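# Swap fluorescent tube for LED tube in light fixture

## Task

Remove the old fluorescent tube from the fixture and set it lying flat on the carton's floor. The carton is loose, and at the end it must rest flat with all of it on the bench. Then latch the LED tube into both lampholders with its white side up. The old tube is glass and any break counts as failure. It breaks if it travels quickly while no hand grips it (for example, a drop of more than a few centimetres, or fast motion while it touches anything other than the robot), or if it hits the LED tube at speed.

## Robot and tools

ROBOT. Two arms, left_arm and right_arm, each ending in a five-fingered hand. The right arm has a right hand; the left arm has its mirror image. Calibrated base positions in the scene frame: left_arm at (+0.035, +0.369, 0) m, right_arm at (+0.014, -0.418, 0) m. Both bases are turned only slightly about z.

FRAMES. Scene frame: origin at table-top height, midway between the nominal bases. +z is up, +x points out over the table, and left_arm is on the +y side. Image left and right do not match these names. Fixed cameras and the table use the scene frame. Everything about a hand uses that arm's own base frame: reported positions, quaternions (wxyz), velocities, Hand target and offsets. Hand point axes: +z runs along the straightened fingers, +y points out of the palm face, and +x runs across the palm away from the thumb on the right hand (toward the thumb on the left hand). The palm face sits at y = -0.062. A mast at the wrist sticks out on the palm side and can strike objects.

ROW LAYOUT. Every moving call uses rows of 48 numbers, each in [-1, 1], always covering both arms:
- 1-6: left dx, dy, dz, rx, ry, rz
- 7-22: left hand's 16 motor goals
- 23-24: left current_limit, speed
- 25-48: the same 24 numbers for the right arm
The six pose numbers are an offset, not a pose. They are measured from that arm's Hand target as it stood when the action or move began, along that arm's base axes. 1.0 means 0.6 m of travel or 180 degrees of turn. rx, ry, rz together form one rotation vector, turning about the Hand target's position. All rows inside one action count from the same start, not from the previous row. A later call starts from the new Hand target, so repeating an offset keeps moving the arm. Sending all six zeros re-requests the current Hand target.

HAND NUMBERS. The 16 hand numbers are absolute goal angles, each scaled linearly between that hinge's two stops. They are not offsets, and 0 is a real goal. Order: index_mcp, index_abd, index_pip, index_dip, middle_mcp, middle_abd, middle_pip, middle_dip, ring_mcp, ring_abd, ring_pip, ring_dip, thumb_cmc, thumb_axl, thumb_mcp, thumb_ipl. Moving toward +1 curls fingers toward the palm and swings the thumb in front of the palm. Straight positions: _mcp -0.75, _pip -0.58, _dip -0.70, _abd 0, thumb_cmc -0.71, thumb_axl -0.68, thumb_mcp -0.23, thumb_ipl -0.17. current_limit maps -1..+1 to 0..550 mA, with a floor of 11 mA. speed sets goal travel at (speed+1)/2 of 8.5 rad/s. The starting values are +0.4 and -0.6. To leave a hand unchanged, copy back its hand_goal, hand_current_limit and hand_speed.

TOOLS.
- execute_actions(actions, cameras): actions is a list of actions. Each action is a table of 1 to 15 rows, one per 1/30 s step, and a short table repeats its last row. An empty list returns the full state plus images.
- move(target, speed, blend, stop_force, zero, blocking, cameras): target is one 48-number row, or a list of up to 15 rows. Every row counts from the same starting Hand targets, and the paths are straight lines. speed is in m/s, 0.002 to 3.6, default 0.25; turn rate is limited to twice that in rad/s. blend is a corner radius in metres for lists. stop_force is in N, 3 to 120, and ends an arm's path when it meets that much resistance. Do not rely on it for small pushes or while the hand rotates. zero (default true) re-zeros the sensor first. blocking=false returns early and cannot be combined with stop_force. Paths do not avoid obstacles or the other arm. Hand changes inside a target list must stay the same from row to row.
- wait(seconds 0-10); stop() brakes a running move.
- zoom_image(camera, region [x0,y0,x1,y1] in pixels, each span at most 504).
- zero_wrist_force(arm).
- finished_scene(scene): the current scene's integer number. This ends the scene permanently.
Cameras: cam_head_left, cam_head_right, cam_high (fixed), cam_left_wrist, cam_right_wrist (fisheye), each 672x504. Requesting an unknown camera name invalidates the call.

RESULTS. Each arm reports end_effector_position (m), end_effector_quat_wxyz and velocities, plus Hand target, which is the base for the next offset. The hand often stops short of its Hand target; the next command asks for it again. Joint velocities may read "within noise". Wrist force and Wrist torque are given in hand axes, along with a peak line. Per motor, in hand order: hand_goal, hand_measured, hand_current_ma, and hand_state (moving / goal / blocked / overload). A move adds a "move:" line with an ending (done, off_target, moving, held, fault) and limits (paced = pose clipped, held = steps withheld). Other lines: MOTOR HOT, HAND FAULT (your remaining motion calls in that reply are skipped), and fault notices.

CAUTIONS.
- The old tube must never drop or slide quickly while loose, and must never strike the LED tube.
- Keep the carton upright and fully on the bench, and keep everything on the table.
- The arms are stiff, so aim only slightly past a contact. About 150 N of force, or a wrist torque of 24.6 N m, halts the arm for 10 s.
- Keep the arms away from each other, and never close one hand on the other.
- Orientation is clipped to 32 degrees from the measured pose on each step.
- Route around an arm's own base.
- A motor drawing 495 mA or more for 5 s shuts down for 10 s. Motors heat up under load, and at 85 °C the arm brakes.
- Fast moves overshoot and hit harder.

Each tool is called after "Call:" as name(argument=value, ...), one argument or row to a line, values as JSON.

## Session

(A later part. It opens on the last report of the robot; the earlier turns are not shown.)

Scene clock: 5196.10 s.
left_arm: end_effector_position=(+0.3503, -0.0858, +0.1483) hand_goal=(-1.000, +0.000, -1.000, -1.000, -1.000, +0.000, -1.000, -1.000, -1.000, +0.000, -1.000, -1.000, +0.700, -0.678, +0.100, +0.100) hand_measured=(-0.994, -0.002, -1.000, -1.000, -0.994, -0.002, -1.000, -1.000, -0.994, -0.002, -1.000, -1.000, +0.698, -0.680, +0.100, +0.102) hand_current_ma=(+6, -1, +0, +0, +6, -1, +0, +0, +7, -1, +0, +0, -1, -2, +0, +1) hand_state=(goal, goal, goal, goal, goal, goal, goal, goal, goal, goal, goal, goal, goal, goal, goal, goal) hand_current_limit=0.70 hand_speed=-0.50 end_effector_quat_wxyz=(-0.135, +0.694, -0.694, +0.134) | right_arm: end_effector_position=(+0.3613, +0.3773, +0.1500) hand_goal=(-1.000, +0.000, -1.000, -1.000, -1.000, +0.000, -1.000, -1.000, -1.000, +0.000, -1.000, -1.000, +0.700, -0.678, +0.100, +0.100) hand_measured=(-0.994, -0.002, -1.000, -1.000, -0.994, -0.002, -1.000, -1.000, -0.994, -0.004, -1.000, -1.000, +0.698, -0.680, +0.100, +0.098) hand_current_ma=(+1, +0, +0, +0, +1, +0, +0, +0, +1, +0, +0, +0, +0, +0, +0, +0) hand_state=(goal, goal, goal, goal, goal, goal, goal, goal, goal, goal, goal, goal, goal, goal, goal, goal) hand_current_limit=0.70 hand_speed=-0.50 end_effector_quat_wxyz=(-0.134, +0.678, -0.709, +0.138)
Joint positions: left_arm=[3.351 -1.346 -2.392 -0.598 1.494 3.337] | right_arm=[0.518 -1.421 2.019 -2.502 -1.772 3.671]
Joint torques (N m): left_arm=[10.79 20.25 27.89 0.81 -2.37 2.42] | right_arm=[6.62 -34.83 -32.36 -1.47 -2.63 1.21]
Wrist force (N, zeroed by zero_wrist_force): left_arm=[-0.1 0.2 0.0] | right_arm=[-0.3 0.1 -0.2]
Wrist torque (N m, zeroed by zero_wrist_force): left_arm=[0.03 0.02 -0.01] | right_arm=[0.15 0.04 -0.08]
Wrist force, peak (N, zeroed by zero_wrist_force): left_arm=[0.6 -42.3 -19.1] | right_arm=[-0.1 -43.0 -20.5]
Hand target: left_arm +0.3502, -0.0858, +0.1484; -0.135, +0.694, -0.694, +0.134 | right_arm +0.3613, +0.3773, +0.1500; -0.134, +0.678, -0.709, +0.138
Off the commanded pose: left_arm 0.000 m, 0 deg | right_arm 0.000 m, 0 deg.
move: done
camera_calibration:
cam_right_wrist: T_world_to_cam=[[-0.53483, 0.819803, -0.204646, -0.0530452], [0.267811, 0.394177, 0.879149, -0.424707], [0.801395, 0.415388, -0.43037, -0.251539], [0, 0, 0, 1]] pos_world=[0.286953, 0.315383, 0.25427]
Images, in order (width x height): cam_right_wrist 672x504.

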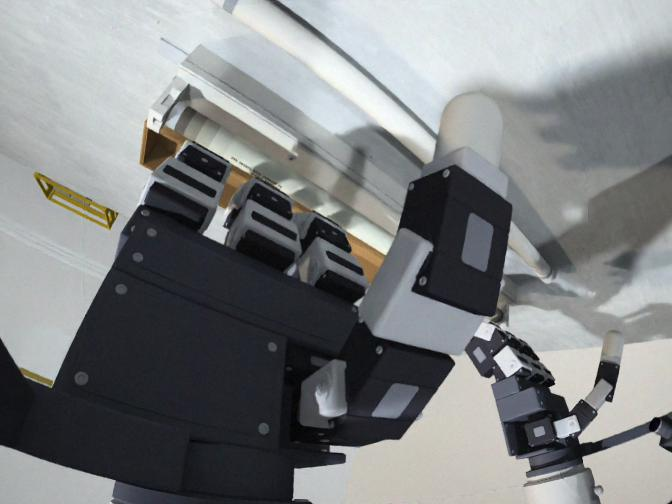

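Call:
zoom_image(
  camera="cam_right_wrist",
  region=[130, 60, 330, 210],
)

Call:
zoom_image(
  camera="cam_right_wrist",
  region=[140, 65, 220, 145],
)

Scaled by 2.520 from the camera's 672x504 image, which has a finer 960x720 frame.

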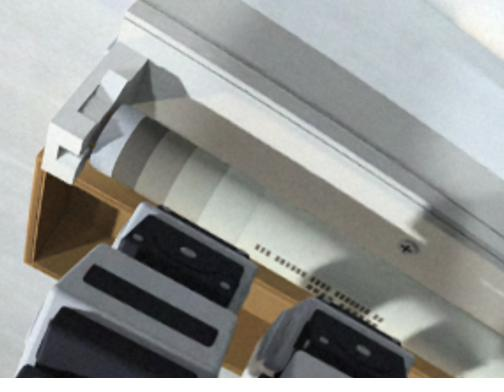

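Scaled by 6.300 from the camera's 672x504 image, which has a finer 960x720 frame.

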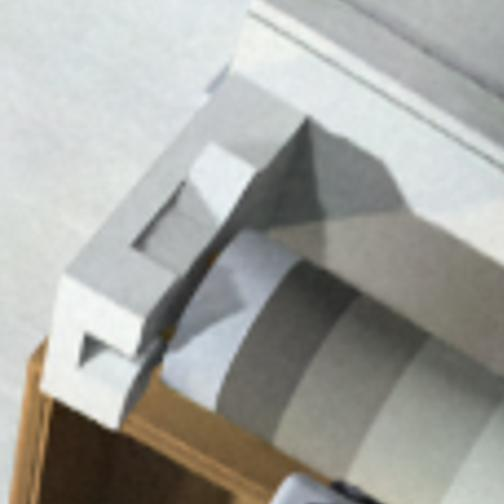

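Call:
move(
  target=[0,0,0,0,0,0,-1,0,-1,-1,-1,0,-1,-1,-1,0,-1,-1,0.7,-0.678,0.1,0.1,0.7,-0.5,0.2813,-0.157,0.033,0.0093,0.2056,0,0.479,0,0.737,-0.406,0.479,0,0.737,-0.406,0.69,0,0.518,-0.406,-0.7,-0.678,-0.2,-0.15,0.4,0.0],
  speed=0.15,
)

Call:
move(
  target=[0,0,0,0,0,0,-1,0,-1,-1,-1,0,-1,-1,-1,0,-1,-1,0.7,-0.678,0.1,0.1,0.7,-0.5,0,-0.05,-0.077,-0.122,0,0,0.479,0,0.737,-0.406,0.479,0,0.737,-0.406,0.69,0,0.518,-0.406,-0.7,-0.678,-0.2,-0.15,0.4,0.0],
  speed=0.1,
  cameras=["cam_right_wrist"],
)

Call:
zoom_image(
  camera="cam_right_wrist",
  region=[350, 90, 420, 160],
)

Call:
zoom_image(
  camera="cam_right_wrist",
  region=[430, 170, 570, 310],
)

Scene clock: 5252.07 s.
left_arm: end_effector_position=(+0.3502, -0.0858, +0.1484) hand_goal=(-1.000, +0.000, -1.000, -1.000, -1.000, +0.000, -1.000, -1.000, -1.000, +0.000, -1.000, -1.000, +0.700, -0.678, +0.100, +0.100) hand_measured=(-0.994, -0.002, -1.000, -1.000, -0.994, -0.002, -1.000, -1.000, -0.994, -0.002, -1.000, -1.000, +0.698, -0.680, +0.100, +0.102) hand_current_ma=(+6, -1, +0, +0, +6, -1, +0, +0, +7, -1, +0, +0, -1, -2, +0, +1) hand_state=(goal, goal, goal, goal, goal, goal, goal, goal, goal, goal, goal, goal, goal, goal, goal, goal) hand_current_limit=0.70 hand_speed=-0.50 end_effector_quat_wxyz=(-0.135, +0.694, -0.694, +0.134) | right_arm: end_effector_position=(+0.5300, +0.2832, +0.1698) hand_goal=(+0.478, +0.000, +0.736, -0.406, +0.478, +0.000, +0.736, -0.406, +0.690, +0.000, +0.518, -0.406, -0.700, -0.678, -0.200, -0.150) hand_measured=(+0.462, -0.002, +0.734, -0.408, +0.462, -0.002, +0.734, -0.408, +0.674, -0.004, +0.516, -0.408, -0.700, -0.678, -0.192, -0.146) hand_current_ma=(-8, +0, +0, +0, -8, +0, +0, +0, -9, +0, +0, +0, +0, +0, +4, +1) hand_state=(goal, goal, goal, goal, goal, goal, goal, goal, goal, goal, goal, goal, goal, goal, goal, goal) hand_current_limit=0.40 hand_speed=0.00 end_effector_quat_wxyz=(+0.089, +0.685, -0.717, -0.094)
Joint positions: left_arm=[3.351 -1.346 -2.392 -0.599 1.494 3.337] | right_arm=[0.175 -0.986 1.303 -1.635 -1.513 3.355]
Joint torques (N m): left_arm=[10.7 19.32 27.34 0.73 -2.51 2.57] | right_arm=[-8.13 -39.1 -35.41 -0.5 2.75 -1.36]
Wrist force (N, zeroed by zero_wrist_force): left_arm=[0.2 0.0 -0.1] | right_arm=[-0.1 0.1 -0.5]
Wrist torque (N m, zeroed by zero_wrist_force): left_arm=[0.02 -0.02 0.01] | right_arm=[0.16 0.08 0.13]
Wrist force, peak (N, zeroed by zero_wrist_force): left_arm=[-0.1 0.1 -0.4] | right_arm=[0.1 -1.7 -0.9]
Hand target: left_arm +0.3502, -0.0858, +0.1484; -0.135, +0.694, -0.694, +0.134 | right_arm +0.5301, +0.2831, +0.1698; +0.089, +0.685, -0.717, -0.094
Off the commanded pose: left_arm 0.000 m, 0 deg | right_arm 0.000 m, 0 deg.
move: done

Scene clock: 5254.53 s.
left_arm: end_effector_position=(+0.3502, -0.0858, +0.1484) hand_goal=(-1.000, +0.000, -1.000, -1.000, -1.000, +0.000, -1.000, -1.000, -1.000, +0.000, -1.000, -1.000, +0.700, -0.678, +0.100, +0.100) hand_measured=(-0.994, -0.002, -1.000, -1.000, -0.994, -0.002, -1.000, -1.000, -0.994, -0.002, -1.000, -1.000, +0.698, -0.680, +0.100, +0.102) hand_current_ma=(+6, -1, +0, +0, +6, -1, +0, +0, +7, -1, +0, +0, -1, -2, +0, +1) hand_state=(goal, goal, goal, goal, goal, goal, goal, goal, goal, goal, goal, goal, goal, goal, goal, goal) hand_current_limit=0.70 hand_speed=-0.50 end_effector_quat_wxyz=(-0.135, +0.694, -0.694, +0.134) | right_arm: end_effector_position=(+0.5301, +0.2532, +0.1237) hand_goal=(+0.478, +0.000, +0.736, -0.406, +0.478, +0.000, +0.736, -0.406, +0.690, +0.000, +0.518, -0.406, -0.700, -0.678, -0.200, -0.150) hand_measured=(+0.462, -0.002, +0.734, -0.408, +0.462, -0.002, +0.734, -0.408, +0.674, -0.004, +0.516, -0.408, -0.700, -0.678, -0.192, -0.146) hand_current_ma=(-8, +0, +0, +0, -8, +0, +0, +0, -8, +0, +0, +0, +0, +0, +4, +1) hand_state=(goal, goal, goal, goal, goal, goal, goal, goal, goal, goal, goal, goal, goal, goal, goal, goal) hand_current_limit=0.40 hand_speed=0.00 end_effector_quat_wxyz=(-0.217, -0.655, +0.722, -0.044)
Joint positions: left_arm=[3.351 -1.346 -2.392 -0.599 1.494 3.337] | right_arm=[0.239 -0.904 1.274 -1.589 -1.852 3.527]
Joint torques (N m): left_arm=[10.82 18.84 27.52 0.76 -2.27 2.46] | right_arm=[6.14 -42.41 -33.8 -0.34 -2.74 1.15]
Wrist force (N, zeroed by zero_wrist_force): left_arm=[0.0 0.1 -0.1] | right_arm=[0.5 0.8 -0.4]
Wrist torque (N m, zeroed by zero_wrist_force): left_arm=[0.02 0.00 -0.01] | right_arm=[0.19 0.15 0.01]
Wrist force, peak (N, zeroed by zero_wrist_force): left_arm=[-0.2 0.1 -0.4] | right_arm=[0.2 1.2 -0.8]
Hand target: left_arm +0.3502, -0.0858, +0.1484; -0.135, +0.694, -0.694, +0.134 | right_arm +0.5301, +0.2531, +0.1236; -0.217, -0.655, +0.722, -0.044
Off the commanded pose: left_arm 0.000 m, 0 deg | right_arm 0.000 m, 0 deg.
move: done
camera_calibration:
cam_right_wrist: T_world_to_cam=[[-0.542746, 0.828376, -0.138635, 0.12749], [0.746595, 0.551447, 0.372158, -0.628763], [0.384737, 0.0984832, -0.917757, 0.0148396], [0, 0, 0, 1]] pos_world=[0.532917, 0.239658, 0.265293]
Images, in order (width x height): cam_right_wrist 672x504.

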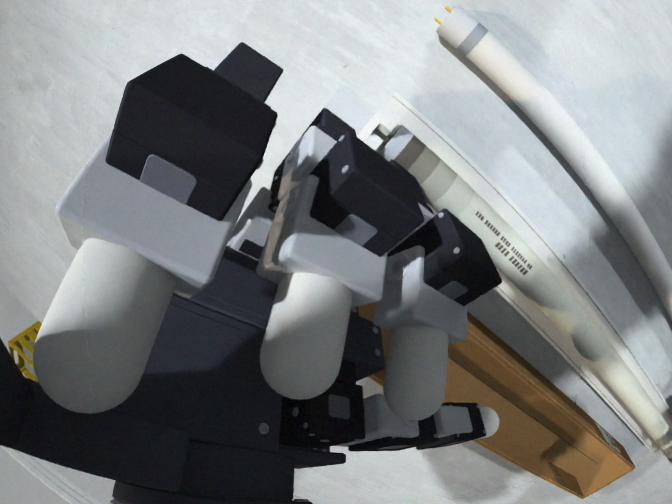

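Scaled by 7.200 from the camera's 672x504 image, which has a finer 960x720 frame.

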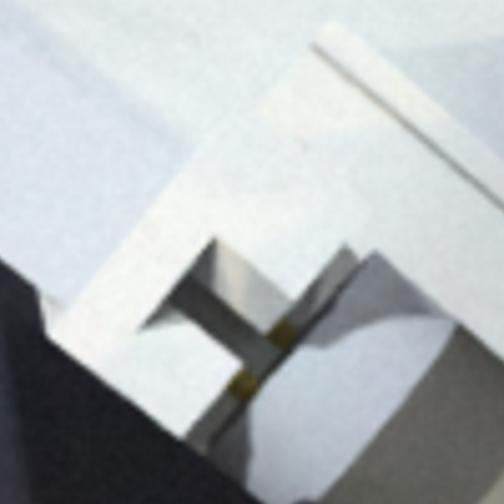

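Scaled by 3.600 from the camera's 672x504 image, which has a finer 960x720 frame.

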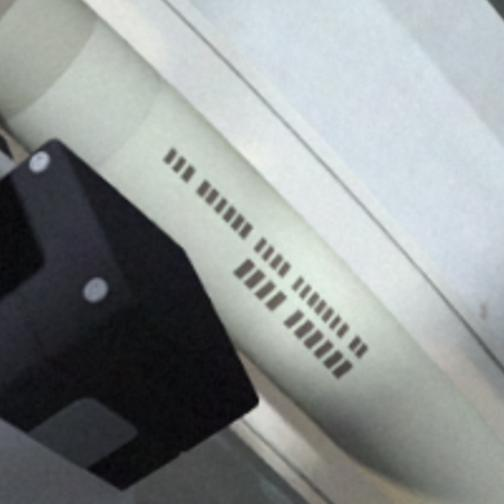

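Call:
move(
  target=[0,0,0,0,0,0,-1,0,-1,-1,-1,0,-1,-1,-1,0,-1,-1,0.7,-0.678,0.1,0.1,0.7,-0.5,0,0.05,0.077,0.122,0,0,0.479,0,0.737,-0.406,0.479,0,0.737,-0.406,0.69,0,0.518,-0.406,-0.7,-0.678,-0.2,-0.15,0.4,0.0],
  speed=0.1,
)

Call:
move(
  target=[0.0315,0,-0.05,0,0,0,-1,0,-1,-1,-1,0,-1,-1,-1,0,-1,-1,0.7,-0.678,0.1,0.1,0.7,-0.5,-0.243,0.157,-0.063,-0.0093,-0.2056,0,-1,0,-1,-1,-1,0,-1,-1,-1,0,-1,-1,0.7,-0.678,0.1,0.1,0.7,-0.5],
  speed=0.15,
)

Scene clock: 5427.27 s.
left_arm: end_effector_position=(+0.3502, -0.0858, +0.1484) hand_goal=(-1.000, +0.000, -1.000, -1.000, -1.000, +0.000, -1.000, -1.000, -1.000, +0.000, -1.000, -1.000, +0.700, -0.678, +0.100, +0.100) hand_measured=(-0.994, -0.002, -1.000, -1.000, -0.994, -0.002, -1.000, -1.000, -0.994, -0.002, -1.000, -1.000, +0.698, -0.680, +0.100, +0.102) hand_current_ma=(+6, -1, +0, +0, +6, -1, +0, +0, +7, -1, +0, +0, -1, -2, +0, +1) hand_state=(goal, goal, goal, goal, goal, goal, goal, goal, goal, goal, goal, goal, goal, goal, goal, goal) hand_current_limit=0.70 hand_speed=-0.50 end_effector_quat_wxyz=(-0.135, +0.694, -0.694, +0.134) | right_arm: end_effector_position=(+0.5301, +0.2831, +0.1698) hand_goal=(+0.478, +0.000, +0.736, -0.406, +0.478, +0.000, +0.736, -0.406, +0.690, +0.000, +0.518, -0.406, -0.700, -0.678, -0.200, -0.150) hand_measured=(+0.462, -0.002, +0.734, -0.408, +0.462, -0.002, +0.734, -0.408, +0.674, -0.004, +0.516, -0.408, -0.700, -0.678, -0.192, -0.146) hand_current_ma=(-8, +0, +0, +0, -8, +0, +0, +0, -8, +0, +0, +0, +0, +0, +4, +1) hand_state=(goal, goal, goal, goal, goal, goal, goal, goal, goal, goal, goal, goal, goal, goal, goal, goal) hand_current_limit=0.40 hand_speed=0.00 end_effector_quat_wxyz=(+0.089, +0.685, -0.717, -0.094)
Joint positions: left_arm=[3.351 -1.346 -2.392 -0.599 1.494 3.337] | right_arm=[0.175 -0.986 1.303 -1.634 -1.513 3.355]
Joint torques (N m): left_arm=[10.63 19.29 27.41 0.76 -2.35 2.32] | right_arm=[-7.25 -54.1 -14.31 -3.07 2.9 -1.26]
Wrist force (N, zeroed by zero_wrist_force): left_arm=[-0.1 0.0 -0.2] | right_arm=[-0.2 0.2 -0.6]
Wrist torque (N m, zeroed by zero_wrist_force): left_arm=[0.03 0.01 -0.01] | right_arm=[0.17 0.10 0.13]
Wrist force, peak (N, zeroed by zero_wrist_force): left_arm=[0.2 0.3 -0.3] | right_arm=[0.3 1.0 -0.8]
Hand target: left_arm +0.3502, -0.0858, +0.1484; -0.135, +0.694, -0.694, +0.134 | right_arm +0.5301, +0.2831, +0.1698; +0.089, +0.685, -0.717, -0.094
Off the commanded pose: left_arm 0.000 m, 0 deg | right_arm 0.000 m, 0 deg.
move: done

Scene clock: 5430.10 s.
left_arm: end_effector_position=(+0.3691, -0.0858, +0.1184) hand_goal=(-1.000, +0.000, -1.000, -1.000, -1.000, +0.000, -1.000, -1.000, -1.000, +0.000, -1.000, -1.000, +0.700, -0.678, +0.100, +0.100) hand_measured=(-0.994, -0.002, -1.000, -1.000, -0.994, -0.002, -1.000, -1.000, -0.994, -0.002, -1.000, -1.000, +0.698, -0.680, +0.100, +0.102) hand_current_ma=(+6, -1, +0, +0, +6, -1, +0, +0, +7, -1, +0, +0, -1, -2, +0, +1) hand_state=(goal, goal, goal, goal, goal, goal, goal, goal, goal, goal, goal, goal, goal, goal, goal, goal) hand_current_limit=0.70 hand_speed=-0.50 end_effector_quat_wxyz=(-0.135, +0.694, -0.694, +0.134) | right_arm: end_effector_position=(+0.3843, +0.3773, +0.1321) hand_goal=(-1.000, +0.000, -1.000, -1.000, -1.000, +0.000, -1.000, -1.000, -1.000, +0.000, -1.000, -1.000, +0.700, -0.678, +0.100, +0.100) hand_measured=(-0.688, +0.036, -0.926, -0.968, -0.678, +0.038, -0.930, -0.966, -0.662, +0.036, -0.948, -0.974, +0.698, -0.678, +0.102, +0.098) hand_current_ma=(+467, +25, +110, +27, +467, +26, +98, +27, +466, +24, +61, +19, +0, +0, +0, +0) hand_state=(blocked, blocked, blocked, blocked, blocked, blocked, blocked, blocked, blocked, blocked, blocked, blocked, goal, goal, goal, goal) hand_current_limit=0.70 hand_speed=-0.50 end_effector_quat_wxyz=(-0.134, +0.678, -0.709, +0.138)
Joint positions: left_arm=[3.34 -1.465 -2.397 -0.474 1.498 3.326] | right_arm=[0.496 -1.357 1.997 -2.548 -1.764 3.649]
Joint torques (N m): left_arm=[-12.07 4.67 20.52 5.5 1.92 -2.47] | right_arm=[5.35 -39.46 -19.16 -7.28 -3.25 1.05]
Wrist force (N, zeroed by zero_wrist_force): left_arm=[-0.1 0.1 -0.3] | right_arm=[3.3 12.7 -0.5]
Wrist torque (N m, zeroed by zero_wrist_force): left_arm=[0.03 0.01 0.13] | right_arm=[-0.56 0.36 0.61]
Wrist force, peak (N, zeroed by zero_wrist_force): left_arm=[-0.1 0.0 -0.5] | right_arm=[10.5 22.8 -33.2]
Hand target: left_arm +0.3691, -0.0858, +0.1184; -0.135, +0.694, -0.694, +0.134 | right_arm +0.3843, +0.3773, +0.1320; -0.134, +0.678, -0.709, +0.138
Off the commanded pose: left_arm 0.000 m, 0 deg | right_arm 0.000 m, 0 deg.
move: done

Call:
move(
  target=[0,0,0,0,0,0,-1,0,-1,-1,-1,0,-1,-1,-1,0,-1,-1,0.7,-0.678,0.1,0.1,0.7,-0.5,-0.02,0,0.06,0,0,0,-1,0,-1,-1,-1,0,-1,-1,-1,0,-1,-1,0.7,-0.678,0.1,0.1,0.7,-0.5],
  speed=0.05,
  cameras=["cam_right_wrist","cam_high"],
)

Scene clock: 5440.57 s.
left_arm: end_effector_position=(+0.3691, -0.0858, +0.1184) hand_goal=(-1.000, +0.000, -1.000, -1.000, -1.000, +0.000, -1.000, -1.000, -1.000, +0.000, -1.000, -1.000, +0.700, -0.678, +0.100, +0.100) hand_measured=(-0.994, -0.002, -1.000, -1.000, -0.994, -0.002, -1.000, -1.000, -0.994, -0.002, -1.000, -1.000, +0.698, -0.680, +0.100, +0.102) hand_current_ma=(+6, -1, +0, +0, +6, -1, +0, +0, +7, -1, +0, +0, -1, -2, +0, +1) hand_state=(goal, goal, goal, goal, goal, goal, goal, goal, goal, goal, goal, goal, goal, goal, goal, goal) hand_current_limit=0.70 hand_speed=-0.50 end_effector_quat_wxyz=(-0.135, +0.694, -0.694, +0.134) | right_arm: end_effector_position=(+0.3723, +0.3773, +0.1679) hand_goal=(-1.000, +0.000, -1.000, -1.000, -1.000, +0.000, -1.000, -1.000, -1.000, +0.000, -1.000, -1.000, +0.700, -0.678, +0.100, +0.100) hand_measured=(-0.982, +0.002, -0.994, -0.996, -0.982, +0.002, -0.994, -0.996, -0.982, +0.004, -0.992, -0.996, +0.698, -0.678, +0.102, +0.098) hand_current_ma=(+9, +0, +2, +1, +10, +0, +2, +1, +11, +0, +2, +0, +0, +0, +0, +0) hand_state=(goal, goal, goal, goal, goal, goal, goal, goal, goal, goal, goal, goal, goal, goal, goal, goal) hand_current_limit=0.70 hand_speed=-0.50 end_effector_quat_wxyz=(-0.134, +0.678, -0.709, +0.138)
Joint positions: left_arm=[3.34 -1.465 -2.397 -0.474 1.498 3.326] | right_arm=[0.507 -1.428 1.974 -2.451 -1.768 3.661]
Joint torques (N m): left_arm=[-12.01 5.6 24.38 5.58 1.94 -2.37] | right_arm=[6.81 -35.12 -33.55 -1.36 -2.64 1.2]
Wrist force (N, zeroed by zero_wrist_force): left_arm=[0.1 0.3 -0.1] | right_arm=[0.1 0.3 0.1]
Wrist torque (N m, zeroed by zero_wrist_force): left_arm=[0.06 0.00 0.14] | right_arm=[0.14 -0.02 -0.04]
Wrist force, peak (N, zeroed by zero_wrist_force): left_arm=[-0.2 0.4 -0.3] | right_arm=[3.1 12.9 -0.4]
Hand target: left_arm +0.3691, -0.0858, +0.1184; -0.135, +0.694, -0.694, +0.134 | right_arm +0.3723, +0.3773, +0.1680; -0.134, +0.678, -0.709, +0.138
Off the commanded pose: left_arm 0.000 m, 0 deg | right_arm 0.000 m, 0 deg.
move: done
camera_calibration:
cam_right_wrist: T_world_to_cam=[[-0.53483, 0.819803, -0.204646, -0.0434785], [0.267811, 0.394177, 0.879149, -0.443477], [0.801395, 0.415388, -0.43037, -0.252608], [0, 0, 0, 1]] pos_world=[0.297953, 0.315383, 0.27227]
Images, in order (width x height): cam_high 672x504, cam_right_wrist 672x504.

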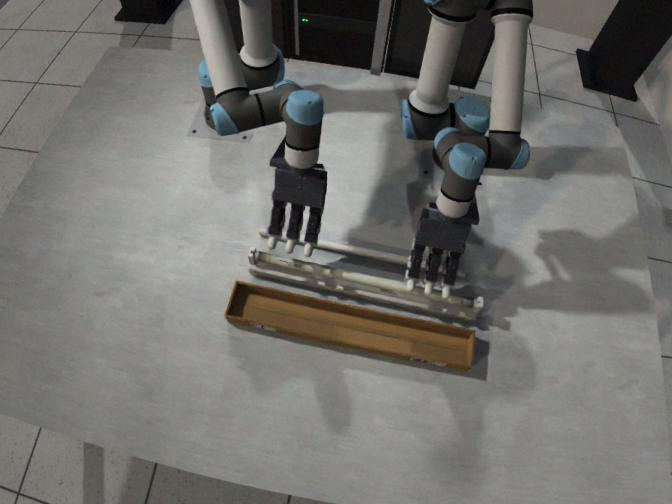

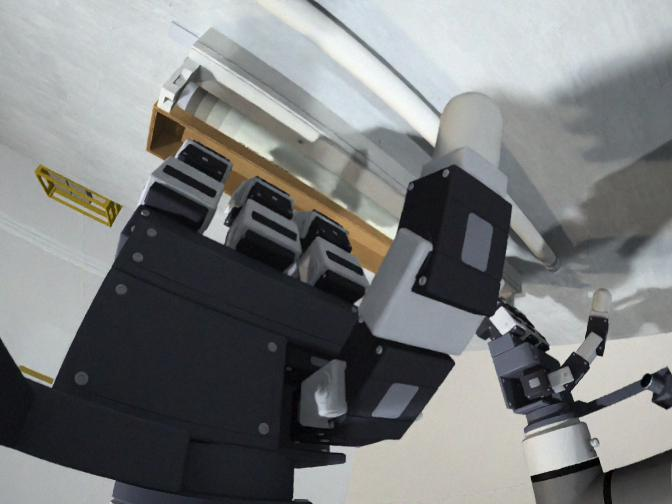

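Call:
zoom_image(
  camera="cam_right_wrist",
  region=[150, 50, 230, 130],
)

Call:
zoom_image(
  camera="cam_right_wrist",
  region=[210, 90, 350, 210],
)

Scaled by 6.300 from the camera's 672x504 image, which has a finer 960x720 frame.

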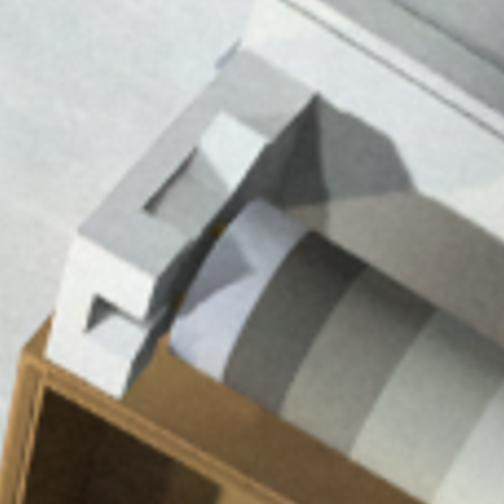

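Scaled by 3.600 from the camera's 672x504 image, which has a finer 960x720 frame.

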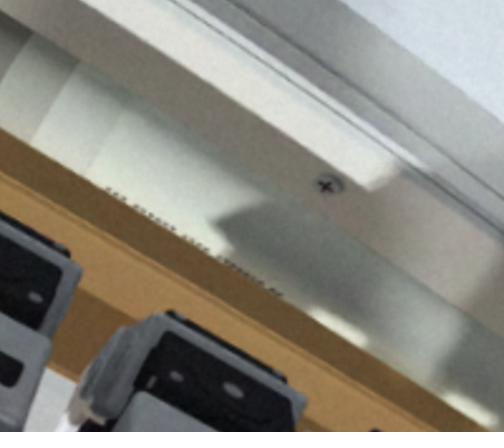

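Call:
move(
  target=[0,0,-0.0217,0,0,0,-1,0,-1,-1,-1,0,-1,-1,-1,0,-1,-1,0.7,-0.678,0.1,0.1,0.7,-0.5,0.0205,0,-0.1,0,0,0,-1,0,-1,-1,-1,0,-1,-1,-1,0,-1,-1,0.7,-0.678,0.1,0.1,0.7,-0.5],
  speed=0.06,
  cameras=["cam_right_wrist"],
)

Call:
zoom_image(
  camera="cam_right_wrist",
  region=[110, 80, 250, 190],
)

Scene clock: 5479.37 s.
left_arm: end_effector_position=(+0.3691, -0.0858, +0.1054) hand_goal=(-1.000, +0.000, -1.000, -1.000, -1.000, +0.000, -1.000, -1.000, -1.000, +0.000, -1.000, -1.000, +0.700, -0.678, +0.100, +0.100) hand_measured=(-0.994, -0.002, -1.000, -1.000, -0.994, -0.002, -1.000, -1.000, -0.994, -0.002, -1.000, -1.000, +0.698, -0.680, +0.100, +0.102) hand_current_ma=(+6, -1, +0, +0, +6, -1, +0, +0, +7, -1, +0, +0, -1, -2, +0, +1) hand_state=(goal, goal, goal, goal, goal, goal, goal, goal, goal, goal, goal, goal, goal, goal, goal, goal) hand_current_limit=0.70 hand_speed=-0.50 end_effector_quat_wxyz=(-0.135, +0.694, -0.694, +0.134) | right_arm: end_effector_position=(+0.3846, +0.3773, +0.1082) hand_goal=(-1.000, +0.000, -1.000, -1.000, -1.000, +0.000, -1.000, -1.000, -1.000, +0.000, -1.000, -1.000, +0.700, -0.678, +0.100, +0.100) hand_measured=(-0.984, +0.002, -0.994, -0.996, -0.982, +0.002, -0.994, -0.996, -0.982, +0.004, -0.992, -0.996, +0.698, -0.678, +0.102, +0.098) hand_current_ma=(+9, +0, +2, +1, +9, +0, +2, +1, +11, +0, +2, +0, +0, +0, +0, +0) hand_state=(goal, goal, goal, goal, goal, goal, goal, goal, goal, goal, goal, goal, goal, goal, goal, goal) hand_current_limit=0.70 hand_speed=-0.50 end_effector_quat_wxyz=(-0.134, +0.678, -0.709, +0.138)
Joint positions: left_arm=[3.34 -1.496 -2.415 -0.425 1.498 3.326] | right_arm=[0.495 -1.318 2.023 -2.613 -1.764 3.649]
Joint torques (N m): left_arm=[-7.23 5.99 11.01 5.6 1.46 -1.02] | right_arm=[-7.53 -23.62 -9.88 -3.92 2.24 -1.2]
Wrist force (N, zeroed by zero_wrist_force): left_arm=[-0.2 0.2 -0.3] | right_arm=[0.0 0.1 0.1]
Wrist torque (N m, zeroed by zero_wrist_force): left_arm=[0.06 0.02 0.12] | right_arm=[0.09 0.01 0.15]
Wrist force, peak (N, zeroed by zero_wrist_force): left_arm=[0.0 0.1 -0.5] | right_arm=[-0.1 0.8 0.1]
Hand target: left_arm +0.3691, -0.0858, +0.1053; -0.135, +0.694, -0.694, +0.134 | right_arm +0.3846, +0.3773, +0.1080; -0.134, +0.678, -0.709, +0.138
Off the commanded pose: left_arm 0.000 m, 0 deg | right_arm 0.000 m, 0 deg.
move: done
camera_calibration:
cam_right_wrist: T_world_to_cam=[[-0.534781, 0.819829, -0.204673, -0.0492092], [0.267913, 0.39423, 0.879094, -0.394208], [0.801394, 0.415288, -0.430469, -0.288068], [0, 0, 0, 1]] pos_world=[0.310153, 0.315383, 0.21247]
Images, in order (width x height): cam_right_wrist 672x504.

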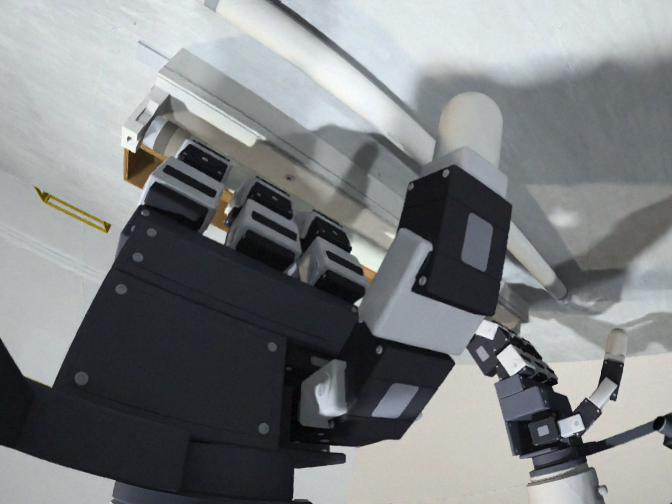

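Scaled by 3.600 from the camera's 672x504 image, which has a finer 960x720 frame.

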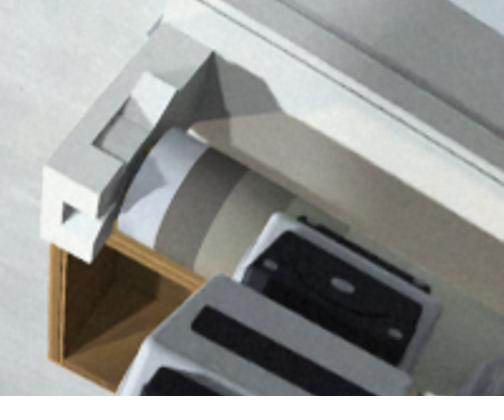

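Call:
move(
  target=[0,0,-0.03,0,0,0,-1,0,-1,-1,-1,0,-1,-1,-1,0,-1,-1,0.7,-0.678,0.1,0.1,0.7,-0.5,0,0,-0.033,0,0,0,-1,0,-1,-1,-1,0,-1,-1,-1,0,-1,-1,0.7,-0.678,0.1,0.1,0.7,-0.5],
  speed=0.006,
  stop_force=55,
)

Call:
move(
  target=[-0.005,0,0,0,0,0,-1,0,-1,-1,-1,0,-1,-1,-1,0,-1,-1,0.7,-0.678,0.1,0.1,0.7,-0.5,-0.005,0,0,0,0,0,-1,0,-1,-1,-1,0,-1,-1,-1,0,-1,-1,0.7,-0.678,0.1,0.1,0.7,-0.5],
  speed=0.015,
  cameras=["cam_right_wrist"],
)

Call:
zoom_image(
  camera="cam_right_wrist",
  region=[110, 90, 170, 170],
)

Scene clock: 5493.83 s.
left_arm: end_effector_position=(+0.3693, -0.0858, +0.0983) hand_goal=(-1.000, +0.000, -1.000, -1.000, -1.000, +0.000, -1.000, -1.000, -1.000, +0.000, -1.000, -1.000, +0.700, -0.678, +0.100, +0.100) hand_measured=(-1.002, -0.002, -1.002, -1.000, -1.002, -0.002, -1.002, -1.000, -1.002, -0.002, -1.002, -1.000, +0.698, -0.680, +0.100, +0.102) hand_current_ma=(-1, -1, -1, +0, -1, -1, -1, +0, -1, -1, -1, +0, -1, -2, +0, +1) hand_state=(goal, goal, goal, goal, goal, goal, goal, goal, goal, goal, goal, goal, goal, goal, goal, goal) hand_current_limit=0.70 hand_speed=-0.50 end_effector_quat_wxyz=(-0.135, +0.694, -0.694, +0.135) | right_arm: end_effector_position=(+0.3847, +0.3774, +0.0999) hand_goal=(-1.000, +0.000, -1.000, -1.000, -1.000, +0.000, -1.000, -1.000, -1.000, +0.000, -1.000, -1.000, +0.700, -0.678, +0.100, +0.100) hand_measured=(-1.002, +0.008, -1.002, -1.000, -1.002, +0.008, -1.002, -1.000, -1.002, +0.008, -1.002, -1.000, +0.698, -0.678, +0.102, +0.098) hand_current_ma=(+0, +2, +0, +0, +0, +2, +0, +0, +0, +2, +0, +0, +0, +0, +0, +0) hand_state=(goal, goal, goal, goal, goal, goal, goal, goal, goal, goal, goal, goal, goal, goal, goal, goal) hand_current_limit=0.70 hand_speed=-0.50 end_effector_quat_wxyz=(-0.134, +0.678, -0.709, +0.138)
Joint positions: left_arm=[3.34 -1.514 -2.425 -0.397 1.498 3.326] | right_arm=[0.495 -1.304 2.032 -2.637 -1.764 3.649]
Joint torques (N m): left_arm=[-4.82 -2.9 8.23 -7.88 1.03 -0.55] | right_arm=[-6.42 -3.51 -12 5.1 2.13 -0.96]
Wrist force (N, zeroed by zero_wrist_force): left_arm=[0.5 5.8 -59.9] | right_arm=[1.1 6.8 -63.0]
Wrist torque (N m, zeroed by zero_wrist_force): left_arm=[8.40 -1.22 0.06] | right_arm=[8.49 1.78 0.42]
Wrist force, peak (N, zeroed by zero_wrist_force): left_arm=[0.4 7.5 -65.9] | right_arm=[1.9 8.4 -68.3]
Hand target: left_arm +0.3692, -0.0858, +0.0982; -0.135, +0.694, -0.694, +0.134 (not the last commanded pose) | right_arm +0.3847, +0.3774, +0.0999; -0.134, +0.678, -0.709, +0.138 (not the last commanded pose)
Off the commanded pose: left_arm 0.011 m, 0 deg | right_arm 0.012 m, 0 deg.
move: contact (left_arm, right_arm)

Scene clock: 5494.57 s.
left_arm: end_effector_position=(+0.3665, -0.0857, +0.0983) hand_goal=(-1.000, +0.000, -1.000, -1.000, -1.000, +0.000, -1.000, -1.000, -1.000, +0.000, -1.000, -1.000, +0.700, -0.678, +0.100, +0.100) hand_measured=(-1.002, -0.002, -1.002, -1.000, -1.002, -0.002, -1.002, -1.000, -1.002, -0.002, -1.002, -1.000, +0.698, -0.680, +0.100, +0.102) hand_current_ma=(-1, -1, -1, +0, -1, -1, -1, +0, -1, -1, -1, +0, -1, -2, +0, +1) hand_state=(goal, goal, goal, goal, goal, goal, goal, goal, goal, goal, goal, goal, goal, goal, goal, goal) hand_current_limit=0.70 hand_speed=-0.50 end_effector_quat_wxyz=(-0.135, +0.694, -0.694, +0.135) | right_arm: end_effector_position=(+0.3818, +0.3774, +0.0999) hand_goal=(-1.000, +0.000, -1.000, -1.000, -1.000, +0.000, -1.000, -1.000, -1.000, +0.000, -1.000, -1.000, +0.700, -0.678, +0.100, +0.100) hand_measured=(-1.002, +0.004, -1.002, -1.000, -1.002, +0.004, -1.002, -1.000, -1.002, +0.004, -1.002, -1.000, +0.698, -0.678, +0.102, +0.098) hand_current_ma=(+0, +1, +0, +0, +0, +1, +0, +0, +0, +1, +0, +0, +0, +0, +0, +0) hand_state=(goal, goal, goal, goal, goal, goal, goal, goal, goal, goal, goal, goal, goal, goal, goal, goal) hand_current_limit=0.70 hand_speed=-0.50 end_effector_quat_wxyz=(-0.134, +0.678, -0.709, +0.138)
Joint positions: left_arm=[3.341 -1.506 -2.432 -0.397 1.497 3.327] | right_arm=[0.498 -1.308 2.038 -2.638 -1.765 3.652]
Joint torques (N m): left_arm=[10.65 8.21 -10.96 -9.26 -0.75 2.41] | right_arm=[6.71 -9.65 13.61 4.98 0.69 1.23]
Wrist force (N, zeroed by zero_wrist_force): left_arm=[0.4 -23.8 -26.7] | right_arm=[0.2 -18.5 -38.7]
Wrist torque (N m, zeroed by zero_wrist_force): left_arm=[4.71 -0.49 0.63] | right_arm=[6.34 1.04 -0.54]
Wrist force, peak (N, zeroed by zero_wrist_force): left_arm=[0.6 5.7 -59.8] | right_arm=[1.2 7.0 -62.9]
Hand target: left_arm +0.3662, -0.0858, +0.0982; -0.135, +0.694, -0.694, +0.134 | right_arm +0.3817, +0.3774, +0.0999; -0.134, +0.678, -0.709, +0.138
Off the commanded pose: left_arm 0.000 m, 0 deg | right_arm 0.000 m, 0 deg.
move: done
camera_calibration:
cam_right_wrist: T_world_to_cam=[[-0.534659, 0.81991, -0.204663, -0.0524786], [0.267525, 0.393949, 0.879338, -0.386156], [0.801604, 0.415394, -0.429975, -0.289674], [0, 0, 0, 1]] pos_world=[0.307452, 0.315482, 0.204269]
Images, in order (width x height): cam_right_wrist 672x504.

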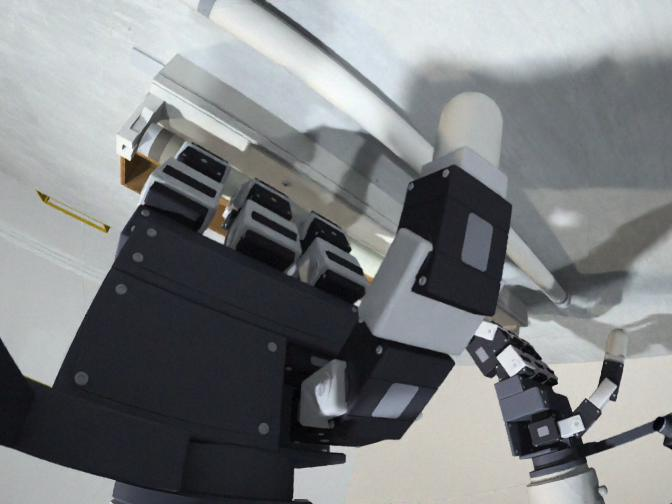

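Scaled by 6.300 from the camera's 672x504 image, which has a finer 960x720 frame.

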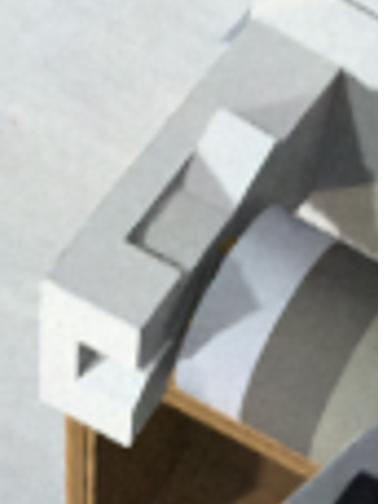

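Call:
move(
  target=[-0.005,0,-0.0015,0,0,0,-1,0,-1,-1,-1,0,-1,-1,-1,0,-1,-1,0.7,-0.678,0.1,0.1,0.7,-0.5,-0.005,0,-0.0012,0,0,0,-1,0,-1,-1,-1,0,-1,-1,-1,0,-1,-1,0.7,-0.678,0.1,0.1,0.7,-0.5],
  speed=0.015,
  cameras=["cam_right_wrist"],
)

Call:
zoom_image(
  camera="cam_right_wrist",
  region=[110, 90, 170, 170],
)

Scene clock: 5517.23 s.
left_arm: end_effector_position=(+0.3635, -0.0858, +0.0975) hand_goal=(-1.000, +0.000, -1.000, -1.000, -1.000, +0.000, -1.000, -1.000, -1.000, +0.000, -1.000, -1.000, +0.700, -0.678, +0.100, +0.100) hand_measured=(-1.002, -0.002, -1.002, -1.000, -1.002, -0.002, -1.002, -1.000, -1.002, -0.002, -1.002, -1.000, +0.698, -0.680, +0.100, +0.102) hand_current_ma=(-2, -1, -1, +0, -2, -1, -1, +0, -2, -1, -1, +0, -1, -2, +0, +1) hand_state=(goal, goal, goal, goal, goal, goal, goal, goal, goal, goal, goal, goal, goal, goal, goal, goal) hand_current_limit=0.70 hand_speed=-0.50 end_effector_quat_wxyz=(-0.135, +0.694, -0.694, +0.135) | right_arm: end_effector_position=(+0.3789, +0.3774, +0.0993) hand_goal=(-1.000, +0.000, -1.000, -1.000, -1.000, +0.000, -1.000, -1.000, -1.000, +0.000, -1.000, -1.000, +0.700, -0.678, +0.100, +0.100) hand_measured=(-1.002, +0.004, -1.002, -1.000, -1.002, +0.004, -1.002, -1.000, -1.002, +0.004, -1.002, -1.000, +0.698, -0.678, +0.102, +0.098) hand_current_ma=(+0, +0, +0, +0, +0, +0, +0, +0, +0, +0, +0, +0, +0, +0, +0, +0) hand_state=(goal, goal, goal, goal, goal, goal, goal, goal, goal, goal, goal, goal, goal, goal, goal, goal) hand_current_limit=0.70 hand_speed=-0.50 end_effector_quat_wxyz=(-0.134, +0.678, -0.709, +0.138)
Joint positions: left_arm=[3.343 -1.5 -2.44 -0.395 1.497 3.329] | right_arm=[0.501 -1.312 2.044 -2.641 -1.766 3.655]
Joint torques (N m): left_arm=[10.4 -0.08 -18.92 -8.27 -0.63 2.5] | right_arm=[6.19 -4.35 17.43 6.48 1.23 1.3]
Wrist force (N, zeroed by zero_wrist_force): left_arm=[-0.2 -26.4 -41.3] | right_arm=[0.0 -21.1 -45.7]
Wrist torque (N m, zeroed by zero_wrist_force): left_arm=[7.10 -0.85 0.57] | right_arm=[7.55 1.22 -0.62]
Wrist force, peak (N, zeroed by zero_wrist_force): left_arm=[-0.2 -26.4 -41.3] | right_arm=[0.0 -21.1 -45.7]
Hand target: left_arm +0.3632, -0.0858, +0.0973; -0.135, +0.694, -0.694, +0.134 | right_arm +0.3787, +0.3774, +0.0992; -0.134, +0.678, -0.709, +0.138
Off the commanded pose: left_arm 0.000 m, 0 deg | right_arm 0.000 m, 0 deg.
move: done
camera_calibration:
cam_right_wrist: T_world_to_cam=[[-0.534634, 0.819922, -0.204681, -0.0542339], [0.267258, 0.393815, 0.879479, -0.384642], [0.80171, 0.415497, -0.429678, -0.287696], [0, 0, 0, 1]] pos_world=[0.304452, 0.315482, 0.203568]
Images, in order (width x height): cam_right_wrist 672x504.

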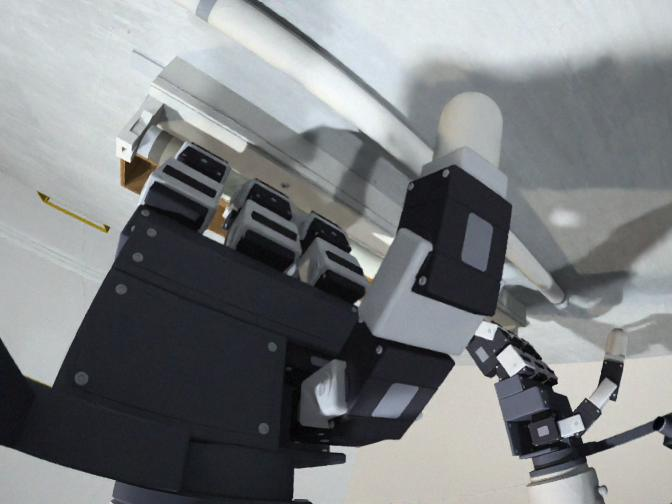

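Scaled by 6.300 from the camera's 672x504 image, which has a finer 960x720 frame.

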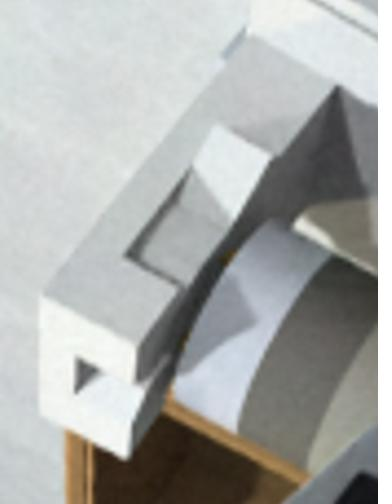

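Call:
move(
  target=[-0.005,0,-0.0008,0,0,0,-1,0,-1,-1,-1,0,-1,-1,-1,0,-1,-1,0.7,-0.678,0.1,0.1,0.7,-0.5,-0.005,0,-0.0008,0,0,0,-1,0,-1,-1,-1,0,-1,-1,-1,0,-1,-1,0.7,-0.678,0.1,0.1,0.7,-0.5],
  speed=0.015,
  cameras=["cam_right_wrist"],
)

Call:
zoom_image(
  camera="cam_right_wrist",
  region=[110, 90, 170, 170],
)

Call:
zoom_image(
  camera="cam_right_wrist",
  region=[180, 120, 300, 220],
)

Scene clock: 5532.03 s.
left_arm: end_effector_position=(+0.3612, -0.0856, +0.0973) hand_goal=(-1.000, +0.000, -1.000, -1.000, -1.000, +0.000, -1.000, -1.000, -1.000, +0.000, -1.000, -1.000, +0.700, -0.678, +0.100, +0.100) hand_measured=(-1.002, -0.002, -1.002, -1.000, -1.002, -0.002, -1.002, -1.000, -1.002, -0.002, -1.002, -1.000, +0.698, -0.680, +0.100, +0.102) hand_current_ma=(-3, -1, -1, +0, -2, -1, -1, +0, -2, -2, -1, +0, -1, -2, +0, +1) hand_state=(goal, goal, goal, goal, goal, goal, goal, goal, goal, goal, goal, goal, goal, goal, goal, goal) hand_current_limit=0.70 hand_speed=-0.50 end_effector_quat_wxyz=(-0.137, +0.694, -0.694, +0.136) | right_arm: end_effector_position=(+0.3764, +0.3777, +0.0991) hand_goal=(-1.000, +0.000, -1.000, -1.000, -1.000, +0.000, -1.000, -1.000, -1.000, +0.000, -1.000, -1.000, +0.700, -0.678, +0.100, +0.100) hand_measured=(-1.002, +0.002, -1.002, -1.000, -1.002, +0.002, -1.002, -1.000, -1.004, +0.002, -1.002, -1.000, +0.698, -0.678, +0.102, +0.098) hand_current_ma=(+0, +0, +0, +0, +0, +0, +0, +0, +0, +0, +0, +0, +0, +0, +0, +0) hand_state=(goal, goal, goal, goal, goal, goal, goal, goal, goal, goal, goal, goal, goal, goal, goal, goal) hand_current_limit=0.70 hand_speed=-0.50 end_effector_quat_wxyz=(-0.135, +0.678, -0.709, +0.139)
Joint positions: left_arm=[3.345 -1.493 -2.448 -0.391 1.496 3.331] | right_arm=[0.504 -1.315 2.051 -2.646 -1.767 3.657]
Joint torques (N m): left_arm=[11.1 0.06 -20.91 -9.27 0.13 2.47] | right_arm=[11.5 -5.31 21.08 8.46 3.02 1.17]
Wrist force (N, zeroed by zero_wrist_force): left_arm=[1.0 -33.8 -33.9] | right_arm=[0.8 -32.6 -39.5]
Wrist torque (N m, zeroed by zero_wrist_force): left_arm=[6.63 -0.58 0.89] | right_arm=[7.62 1.25 -0.81]
Wrist force, peak (N, zeroed by zero_wrist_force): left_arm=[-0.1 -28.1 -41.0] | right_arm=[0.8 -32.6 -39.5]
Hand target: left_arm +0.3602, -0.0858, +0.0969; -0.135, +0.694, -0.694, +0.134 | right_arm +0.3757, +0.3774, +0.0987; -0.134, +0.678, -0.709, +0.138
Off the commanded pose: left_arm 0.001 m, 0 deg | right_arm 0.001 m, 0 deg.
move: done
camera_calibration:
cam_right_wrist: T_world_to_cam=[[-0.534204, 0.820147, -0.204902, -0.0560727], [0.265166, 0.392722, 0.8806, -0.382738], [0.802692, 0.416087, -0.427268, -0.28668], [0, 0, 0, 1]] pos_world=[0.30165, 0.315581, 0.20306]
Images, in order (width x height): cam_right_wrist 672x504.

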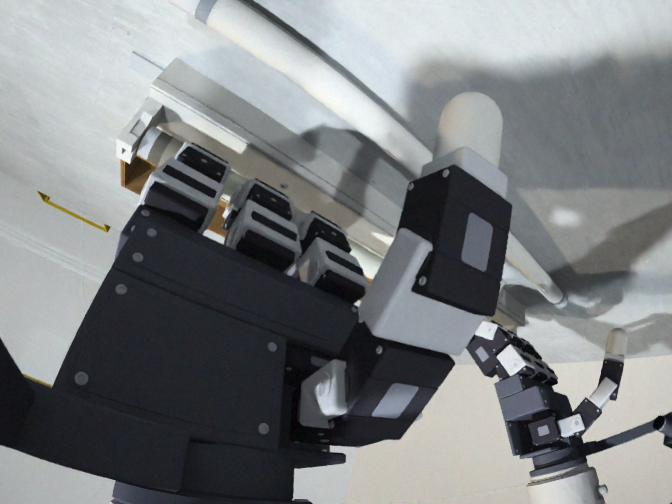

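Scaled by 6.300 from the camera's 672x504 image, which has a finer 960x720 frame.

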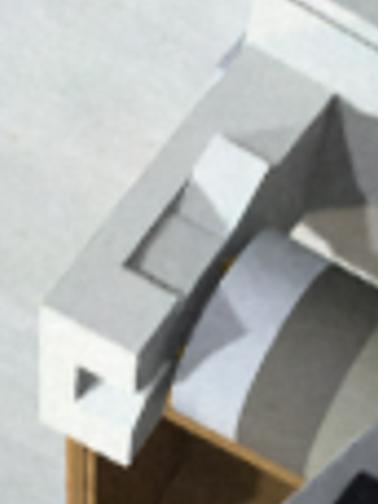

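Scaled by 4.200 from the camera's 672x504 image, which has a finer 960x720 frame.

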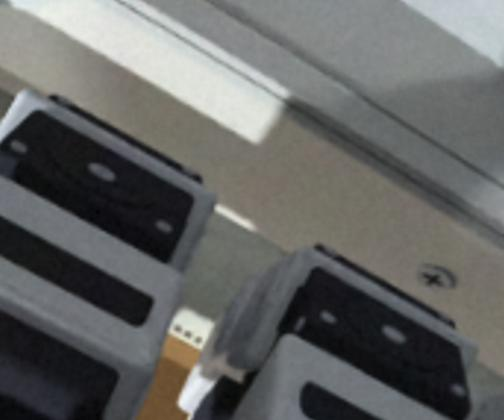

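Call:
move(
  target=[-0.005,0,-0.0010,0,0,0,-1,0,-1,-1,-1,0,-1,-1,-1,0,-1,-1,0.7,-0.678,0.1,0.1,0.7,-0.5,-0.005,0,-0.0010,0,0,0,-1,0,-1,-1,-1,0,-1,-1,-1,0,-1,-1,0.7,-0.678,0.1,0.1,0.7,-0.5],
  speed=0.015,
  cameras=["cam_right_wrist"],
)

Call:
zoom_image(
  camera="cam_right_wrist",
  region=[110, 90, 170, 170],
)

Call:
zoom_image(
  camera="cam_right_wrist",
  region=[180, 120, 300, 220],
)

Scene clock: 5546.93 s.
left_arm: end_effector_position=(+0.3585, -0.0856, +0.0968) hand_goal=(-1.000, +0.000, -1.000, -1.000, -1.000, +0.000, -1.000, -1.000, -1.000, +0.000, -1.000, -1.000, +0.700, -0.678, +0.100, +0.100) hand_measured=(-1.002, -0.002, -1.002, -1.000, -1.002, -0.002, -1.002, -1.000, -1.002, -0.002, -1.002, -1.000, +0.698, -0.680, +0.100, +0.102) hand_current_ma=(-3, -2, -1, +0, -2, -2, -1, +0, -2, -2, -1, +0, -1, -2, +0, +1) hand_state=(goal, goal, goal, goal, goal, goal, goal, goal, goal, goal, goal, goal, goal, goal, goal, goal) hand_current_limit=0.70 hand_speed=-0.50 end_effector_quat_wxyz=(-0.137, +0.694, -0.694, +0.136) | right_arm: end_effector_position=(+0.3736, +0.3779, +0.0987) hand_goal=(-1.000, +0.000, -1.000, -1.000, -1.000, +0.000, -1.000, -1.000, -1.000, +0.000, -1.000, -1.000, +0.700, -0.678, +0.100, +0.100) hand_measured=(-1.002, +0.004, -1.002, -1.000, -1.002, +0.004, -1.002, -1.000, -1.004, +0.004, -1.002, -1.000, +0.698, -0.678, +0.102, +0.098) hand_current_ma=(+0, +1, +0, +0, +0, +1, +0, +0, +0, +1, +0, +0, +0, +0, +0, +0) hand_state=(goal, goal, goal, goal, goal, goal, goal, goal, goal, goal, goal, goal, goal, goal, goal, goal) hand_current_limit=0.70 hand_speed=-0.50 end_effector_quat_wxyz=(-0.136, +0.678, -0.709, +0.139)
Joint positions: left_arm=[3.347 -1.487 -2.456 -0.388 1.495 3.332] | right_arm=[0.507 -1.319 2.058 -2.65 -1.768 3.66]
Joint torques (N m): left_arm=[10.48 -1.13 -19.9 -9.17 -0.19 2.47] | right_arm=[10.06 -4.72 21.58 8.33 2.56 1.16]
Wrist force (N, zeroed by zero_wrist_force): left_arm=[0.3 -30.2 -38.1] | right_arm=[-0.1 -30.5 -41.5]
Wrist torque (N m, zeroed by zero_wrist_force): left_arm=[7.13 -0.69 0.69] | right_arm=[7.93 1.30 -0.90]
Wrist force, peak (N, zeroed by zero_wrist_force): left_arm=[0.3 -30.2 -38.1] | right_arm=[-0.4 -31.0 -41.6]
Hand target: left_arm +0.3572, -0.0858, +0.0963; -0.135, +0.694, -0.694, +0.134 | right_arm +0.3727, +0.3774, +0.0981; -0.134, +0.678, -0.709, +0.138
Off the commanded pose: left_arm 0.001 m, 0 deg | right_arm 0.001 m, 0 deg.
move: done
camera_calibration:
cam_right_wrist: T_world_to_cam=[[-0.533893, 0.820329, -0.204987, -0.0578871], [0.263996, 0.392028, 0.88126, -0.381155], [0.803284, 0.416383, -0.425865, -0.285242], [0, 0, 0, 1]] pos_world=[0.298848, 0.31568, 0.202556]
Images, in order (width x height): cam_right_wrist 672x504.

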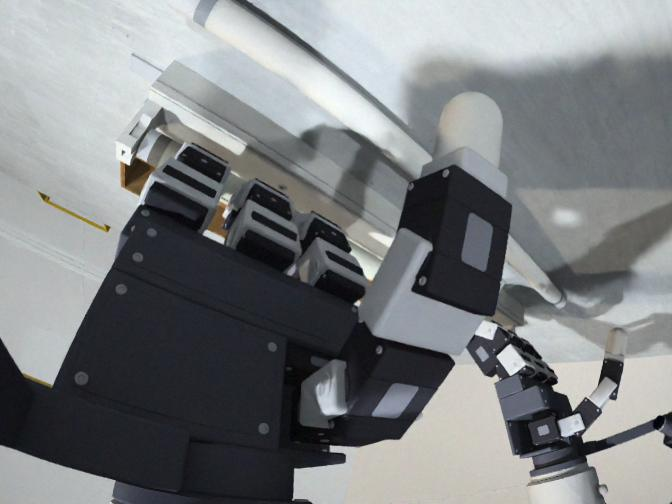

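Scaled by 6.300 from the camera's 672x504 image, which has a finer 960x720 frame.

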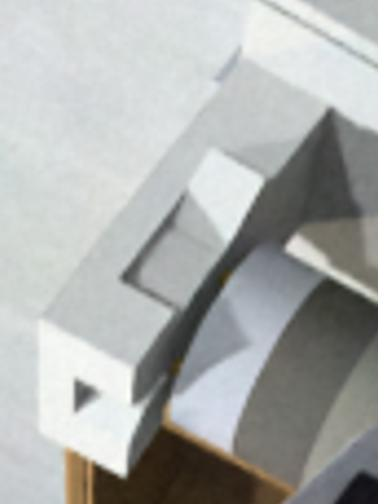

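Scaled by 4.200 from the camera's 672x504 image, which has a finer 960x720 frame.

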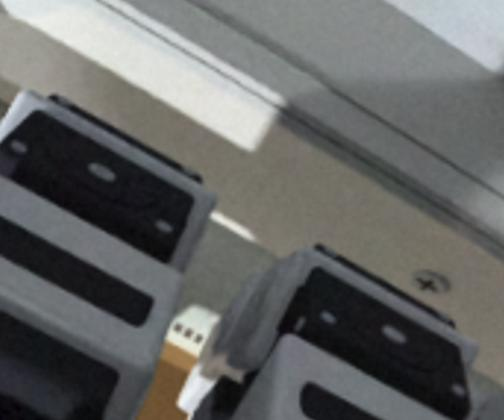

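Call:
move(
  target=[-0.0045,0,-0.0010,0,0,0,-1,0,-1,-1,-1,0,-1,-1,-1,0,-1,-1,0.7,-0.678,0.1,0.1,0.7,-0.5,-0.0045,0,-0.0010,0,0,0,-1,0,-1,-1,-1,0,-1,-1,-1,0,-1,-1,0.7,-0.678,0.1,0.1,0.7,-0.5],
  speed=0.015,
  cameras=["cam_right_wrist"],
)

Call:
zoom_image(
  camera="cam_right_wrist",
  region=[110, 90, 170, 170],
)

Call:
zoom_image(
  camera="cam_right_wrist",
  region=[180, 120, 300, 220],
)

Scene clock: 5557.10 s.
left_arm: end_effector_position=(+0.3563, -0.0854, +0.0965) hand_goal=(-1.000, +0.000, -1.000, -1.000, -1.000, +0.000, -1.000, -1.000, -1.000, +0.000, -1.000, -1.000, +0.700, -0.678, +0.100, +0.100) hand_measured=(-1.002, -0.004, -1.002, -1.000, -1.002, -0.004, -1.002, -1.000, -1.002, -0.004, -1.002, -1.000, +0.698, -0.680, +0.100, +0.102) hand_current_ma=(-3, -2, -1, +0, -2, -2, -1, +0, -2, -2, -1, +0, -1, -2, +0, +1) hand_state=(goal, goal, goal, goal, goal, goal, goal, goal, goal, goal, goal, goal, goal, goal, goal, goal) hand_current_limit=0.70 hand_speed=-0.50 end_effector_quat_wxyz=(-0.138, +0.693, -0.694, +0.137) end_effector_velocity=(-0.001, +0.000, +0.000) end_effector_angular_velocity=(+0.000, -0.002, +0.000) | right_arm: end_effector_position=(+0.3715, +0.3781, +0.0984) hand_goal=(-1.000, +0.000, -1.000, -1.000, -1.000, +0.000, -1.000, -1.000, -1.000, +0.000, -1.000, -1.000, +0.700, -0.678, +0.100, +0.100) hand_measured=(-1.002, +0.004, -1.002, -1.000, -1.002, +0.004, -1.002, -1.000, -1.004, +0.004, -1.002, -1.000, +0.698, -0.678, +0.102, +0.098) hand_current_ma=(+0, +1, +0, +0, +0, +1, +0, +0, -1, +1, +0, +0, +0, +0, +0, +0) hand_state=(goal, goal, goal, goal, goal, goal, goal, goal, goal, goal, goal, goal, goal, goal, goal, goal) hand_current_limit=0.70 hand_speed=-0.50 end_effector_quat_wxyz=(-0.137, +0.677, -0.709, +0.139) end_effector_velocity=(-0.001, +0.000, +0.001) end_effector_angular_velocity=(+0.003, -0.004, +0.000)
Joint positions: left_arm=[3.348 -1.481 -2.463 -0.384 1.495 3.334] | right_arm=[0.51 -1.322 2.064 -2.655 -1.769 3.663]
Joint velocities: left_arm=[0.001 0.003 -0.005 0.003 -0.001 0.001] | right_arm=[0.001 -0.003 0.003 -0.005 0 0.002]
Joint torques (N m): left_arm=[10.81 2.17 -20.44 -8.99 0.27 2.48] | right_arm=[13.72 -8.46 21.51 8.47 3.5 1.45]
Wrist force (N, zeroed by zero_wrist_force): left_arm=[1.1 -38.1 -25.5] | right_arm=[0.6 -36.6 -31.0]
Wrist torque (N m, zeroed by zero_wrist_force): left_arm=[5.82 -0.40 0.89] | right_arm=[6.90 1.09 -0.99]
Wrist force, peak (N, zeroed by zero_wrist_force): left_arm=[0.4 -30.9 -39.2] | right_arm=[0.0 -31.0 -42.3]
Hand target: left_arm +0.3545, -0.0858, +0.0957; -0.135, +0.694, -0.694, +0.134 | right_arm +0.3700, +0.3774, +0.0975; -0.134, +0.678, -0.709, +0.138
Off the commanded pose: left_arm 0.002 m, 0 deg | right_arm 0.002 m, 0 deg.
move: done
camera_calibration:
cam_right_wrist: T_world_to_cam=[[-0.53329, 0.820657, -0.205242, -0.0596067], [0.261725, 0.390783, 0.88249, -0.379205], [0.804426, 0.416906, -0.423188, -0.284656], [0, 0, 0, 1]] pos_world=[0.296445, 0.315779, 0.201948]
Images, in order (width x height): cam_right_wrist 672x504.

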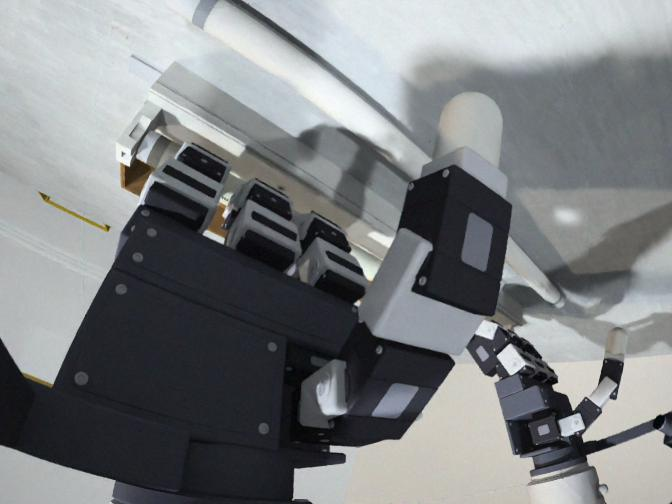

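Scaled by 6.300 from the camera's 672x504 image, which has a finer 960x720 frame.

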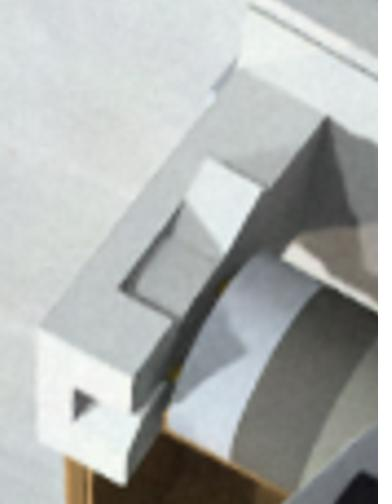

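Scaled by 4.200 from the camera's 672x504 image, which has a finer 960x720 frame.

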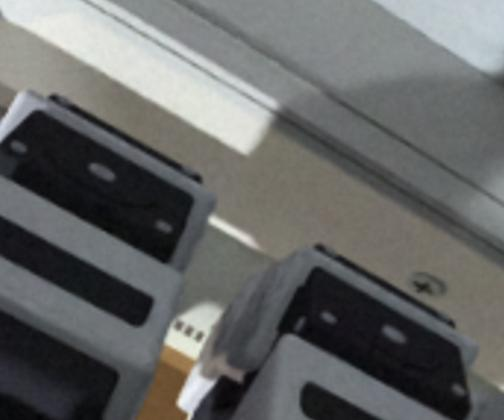

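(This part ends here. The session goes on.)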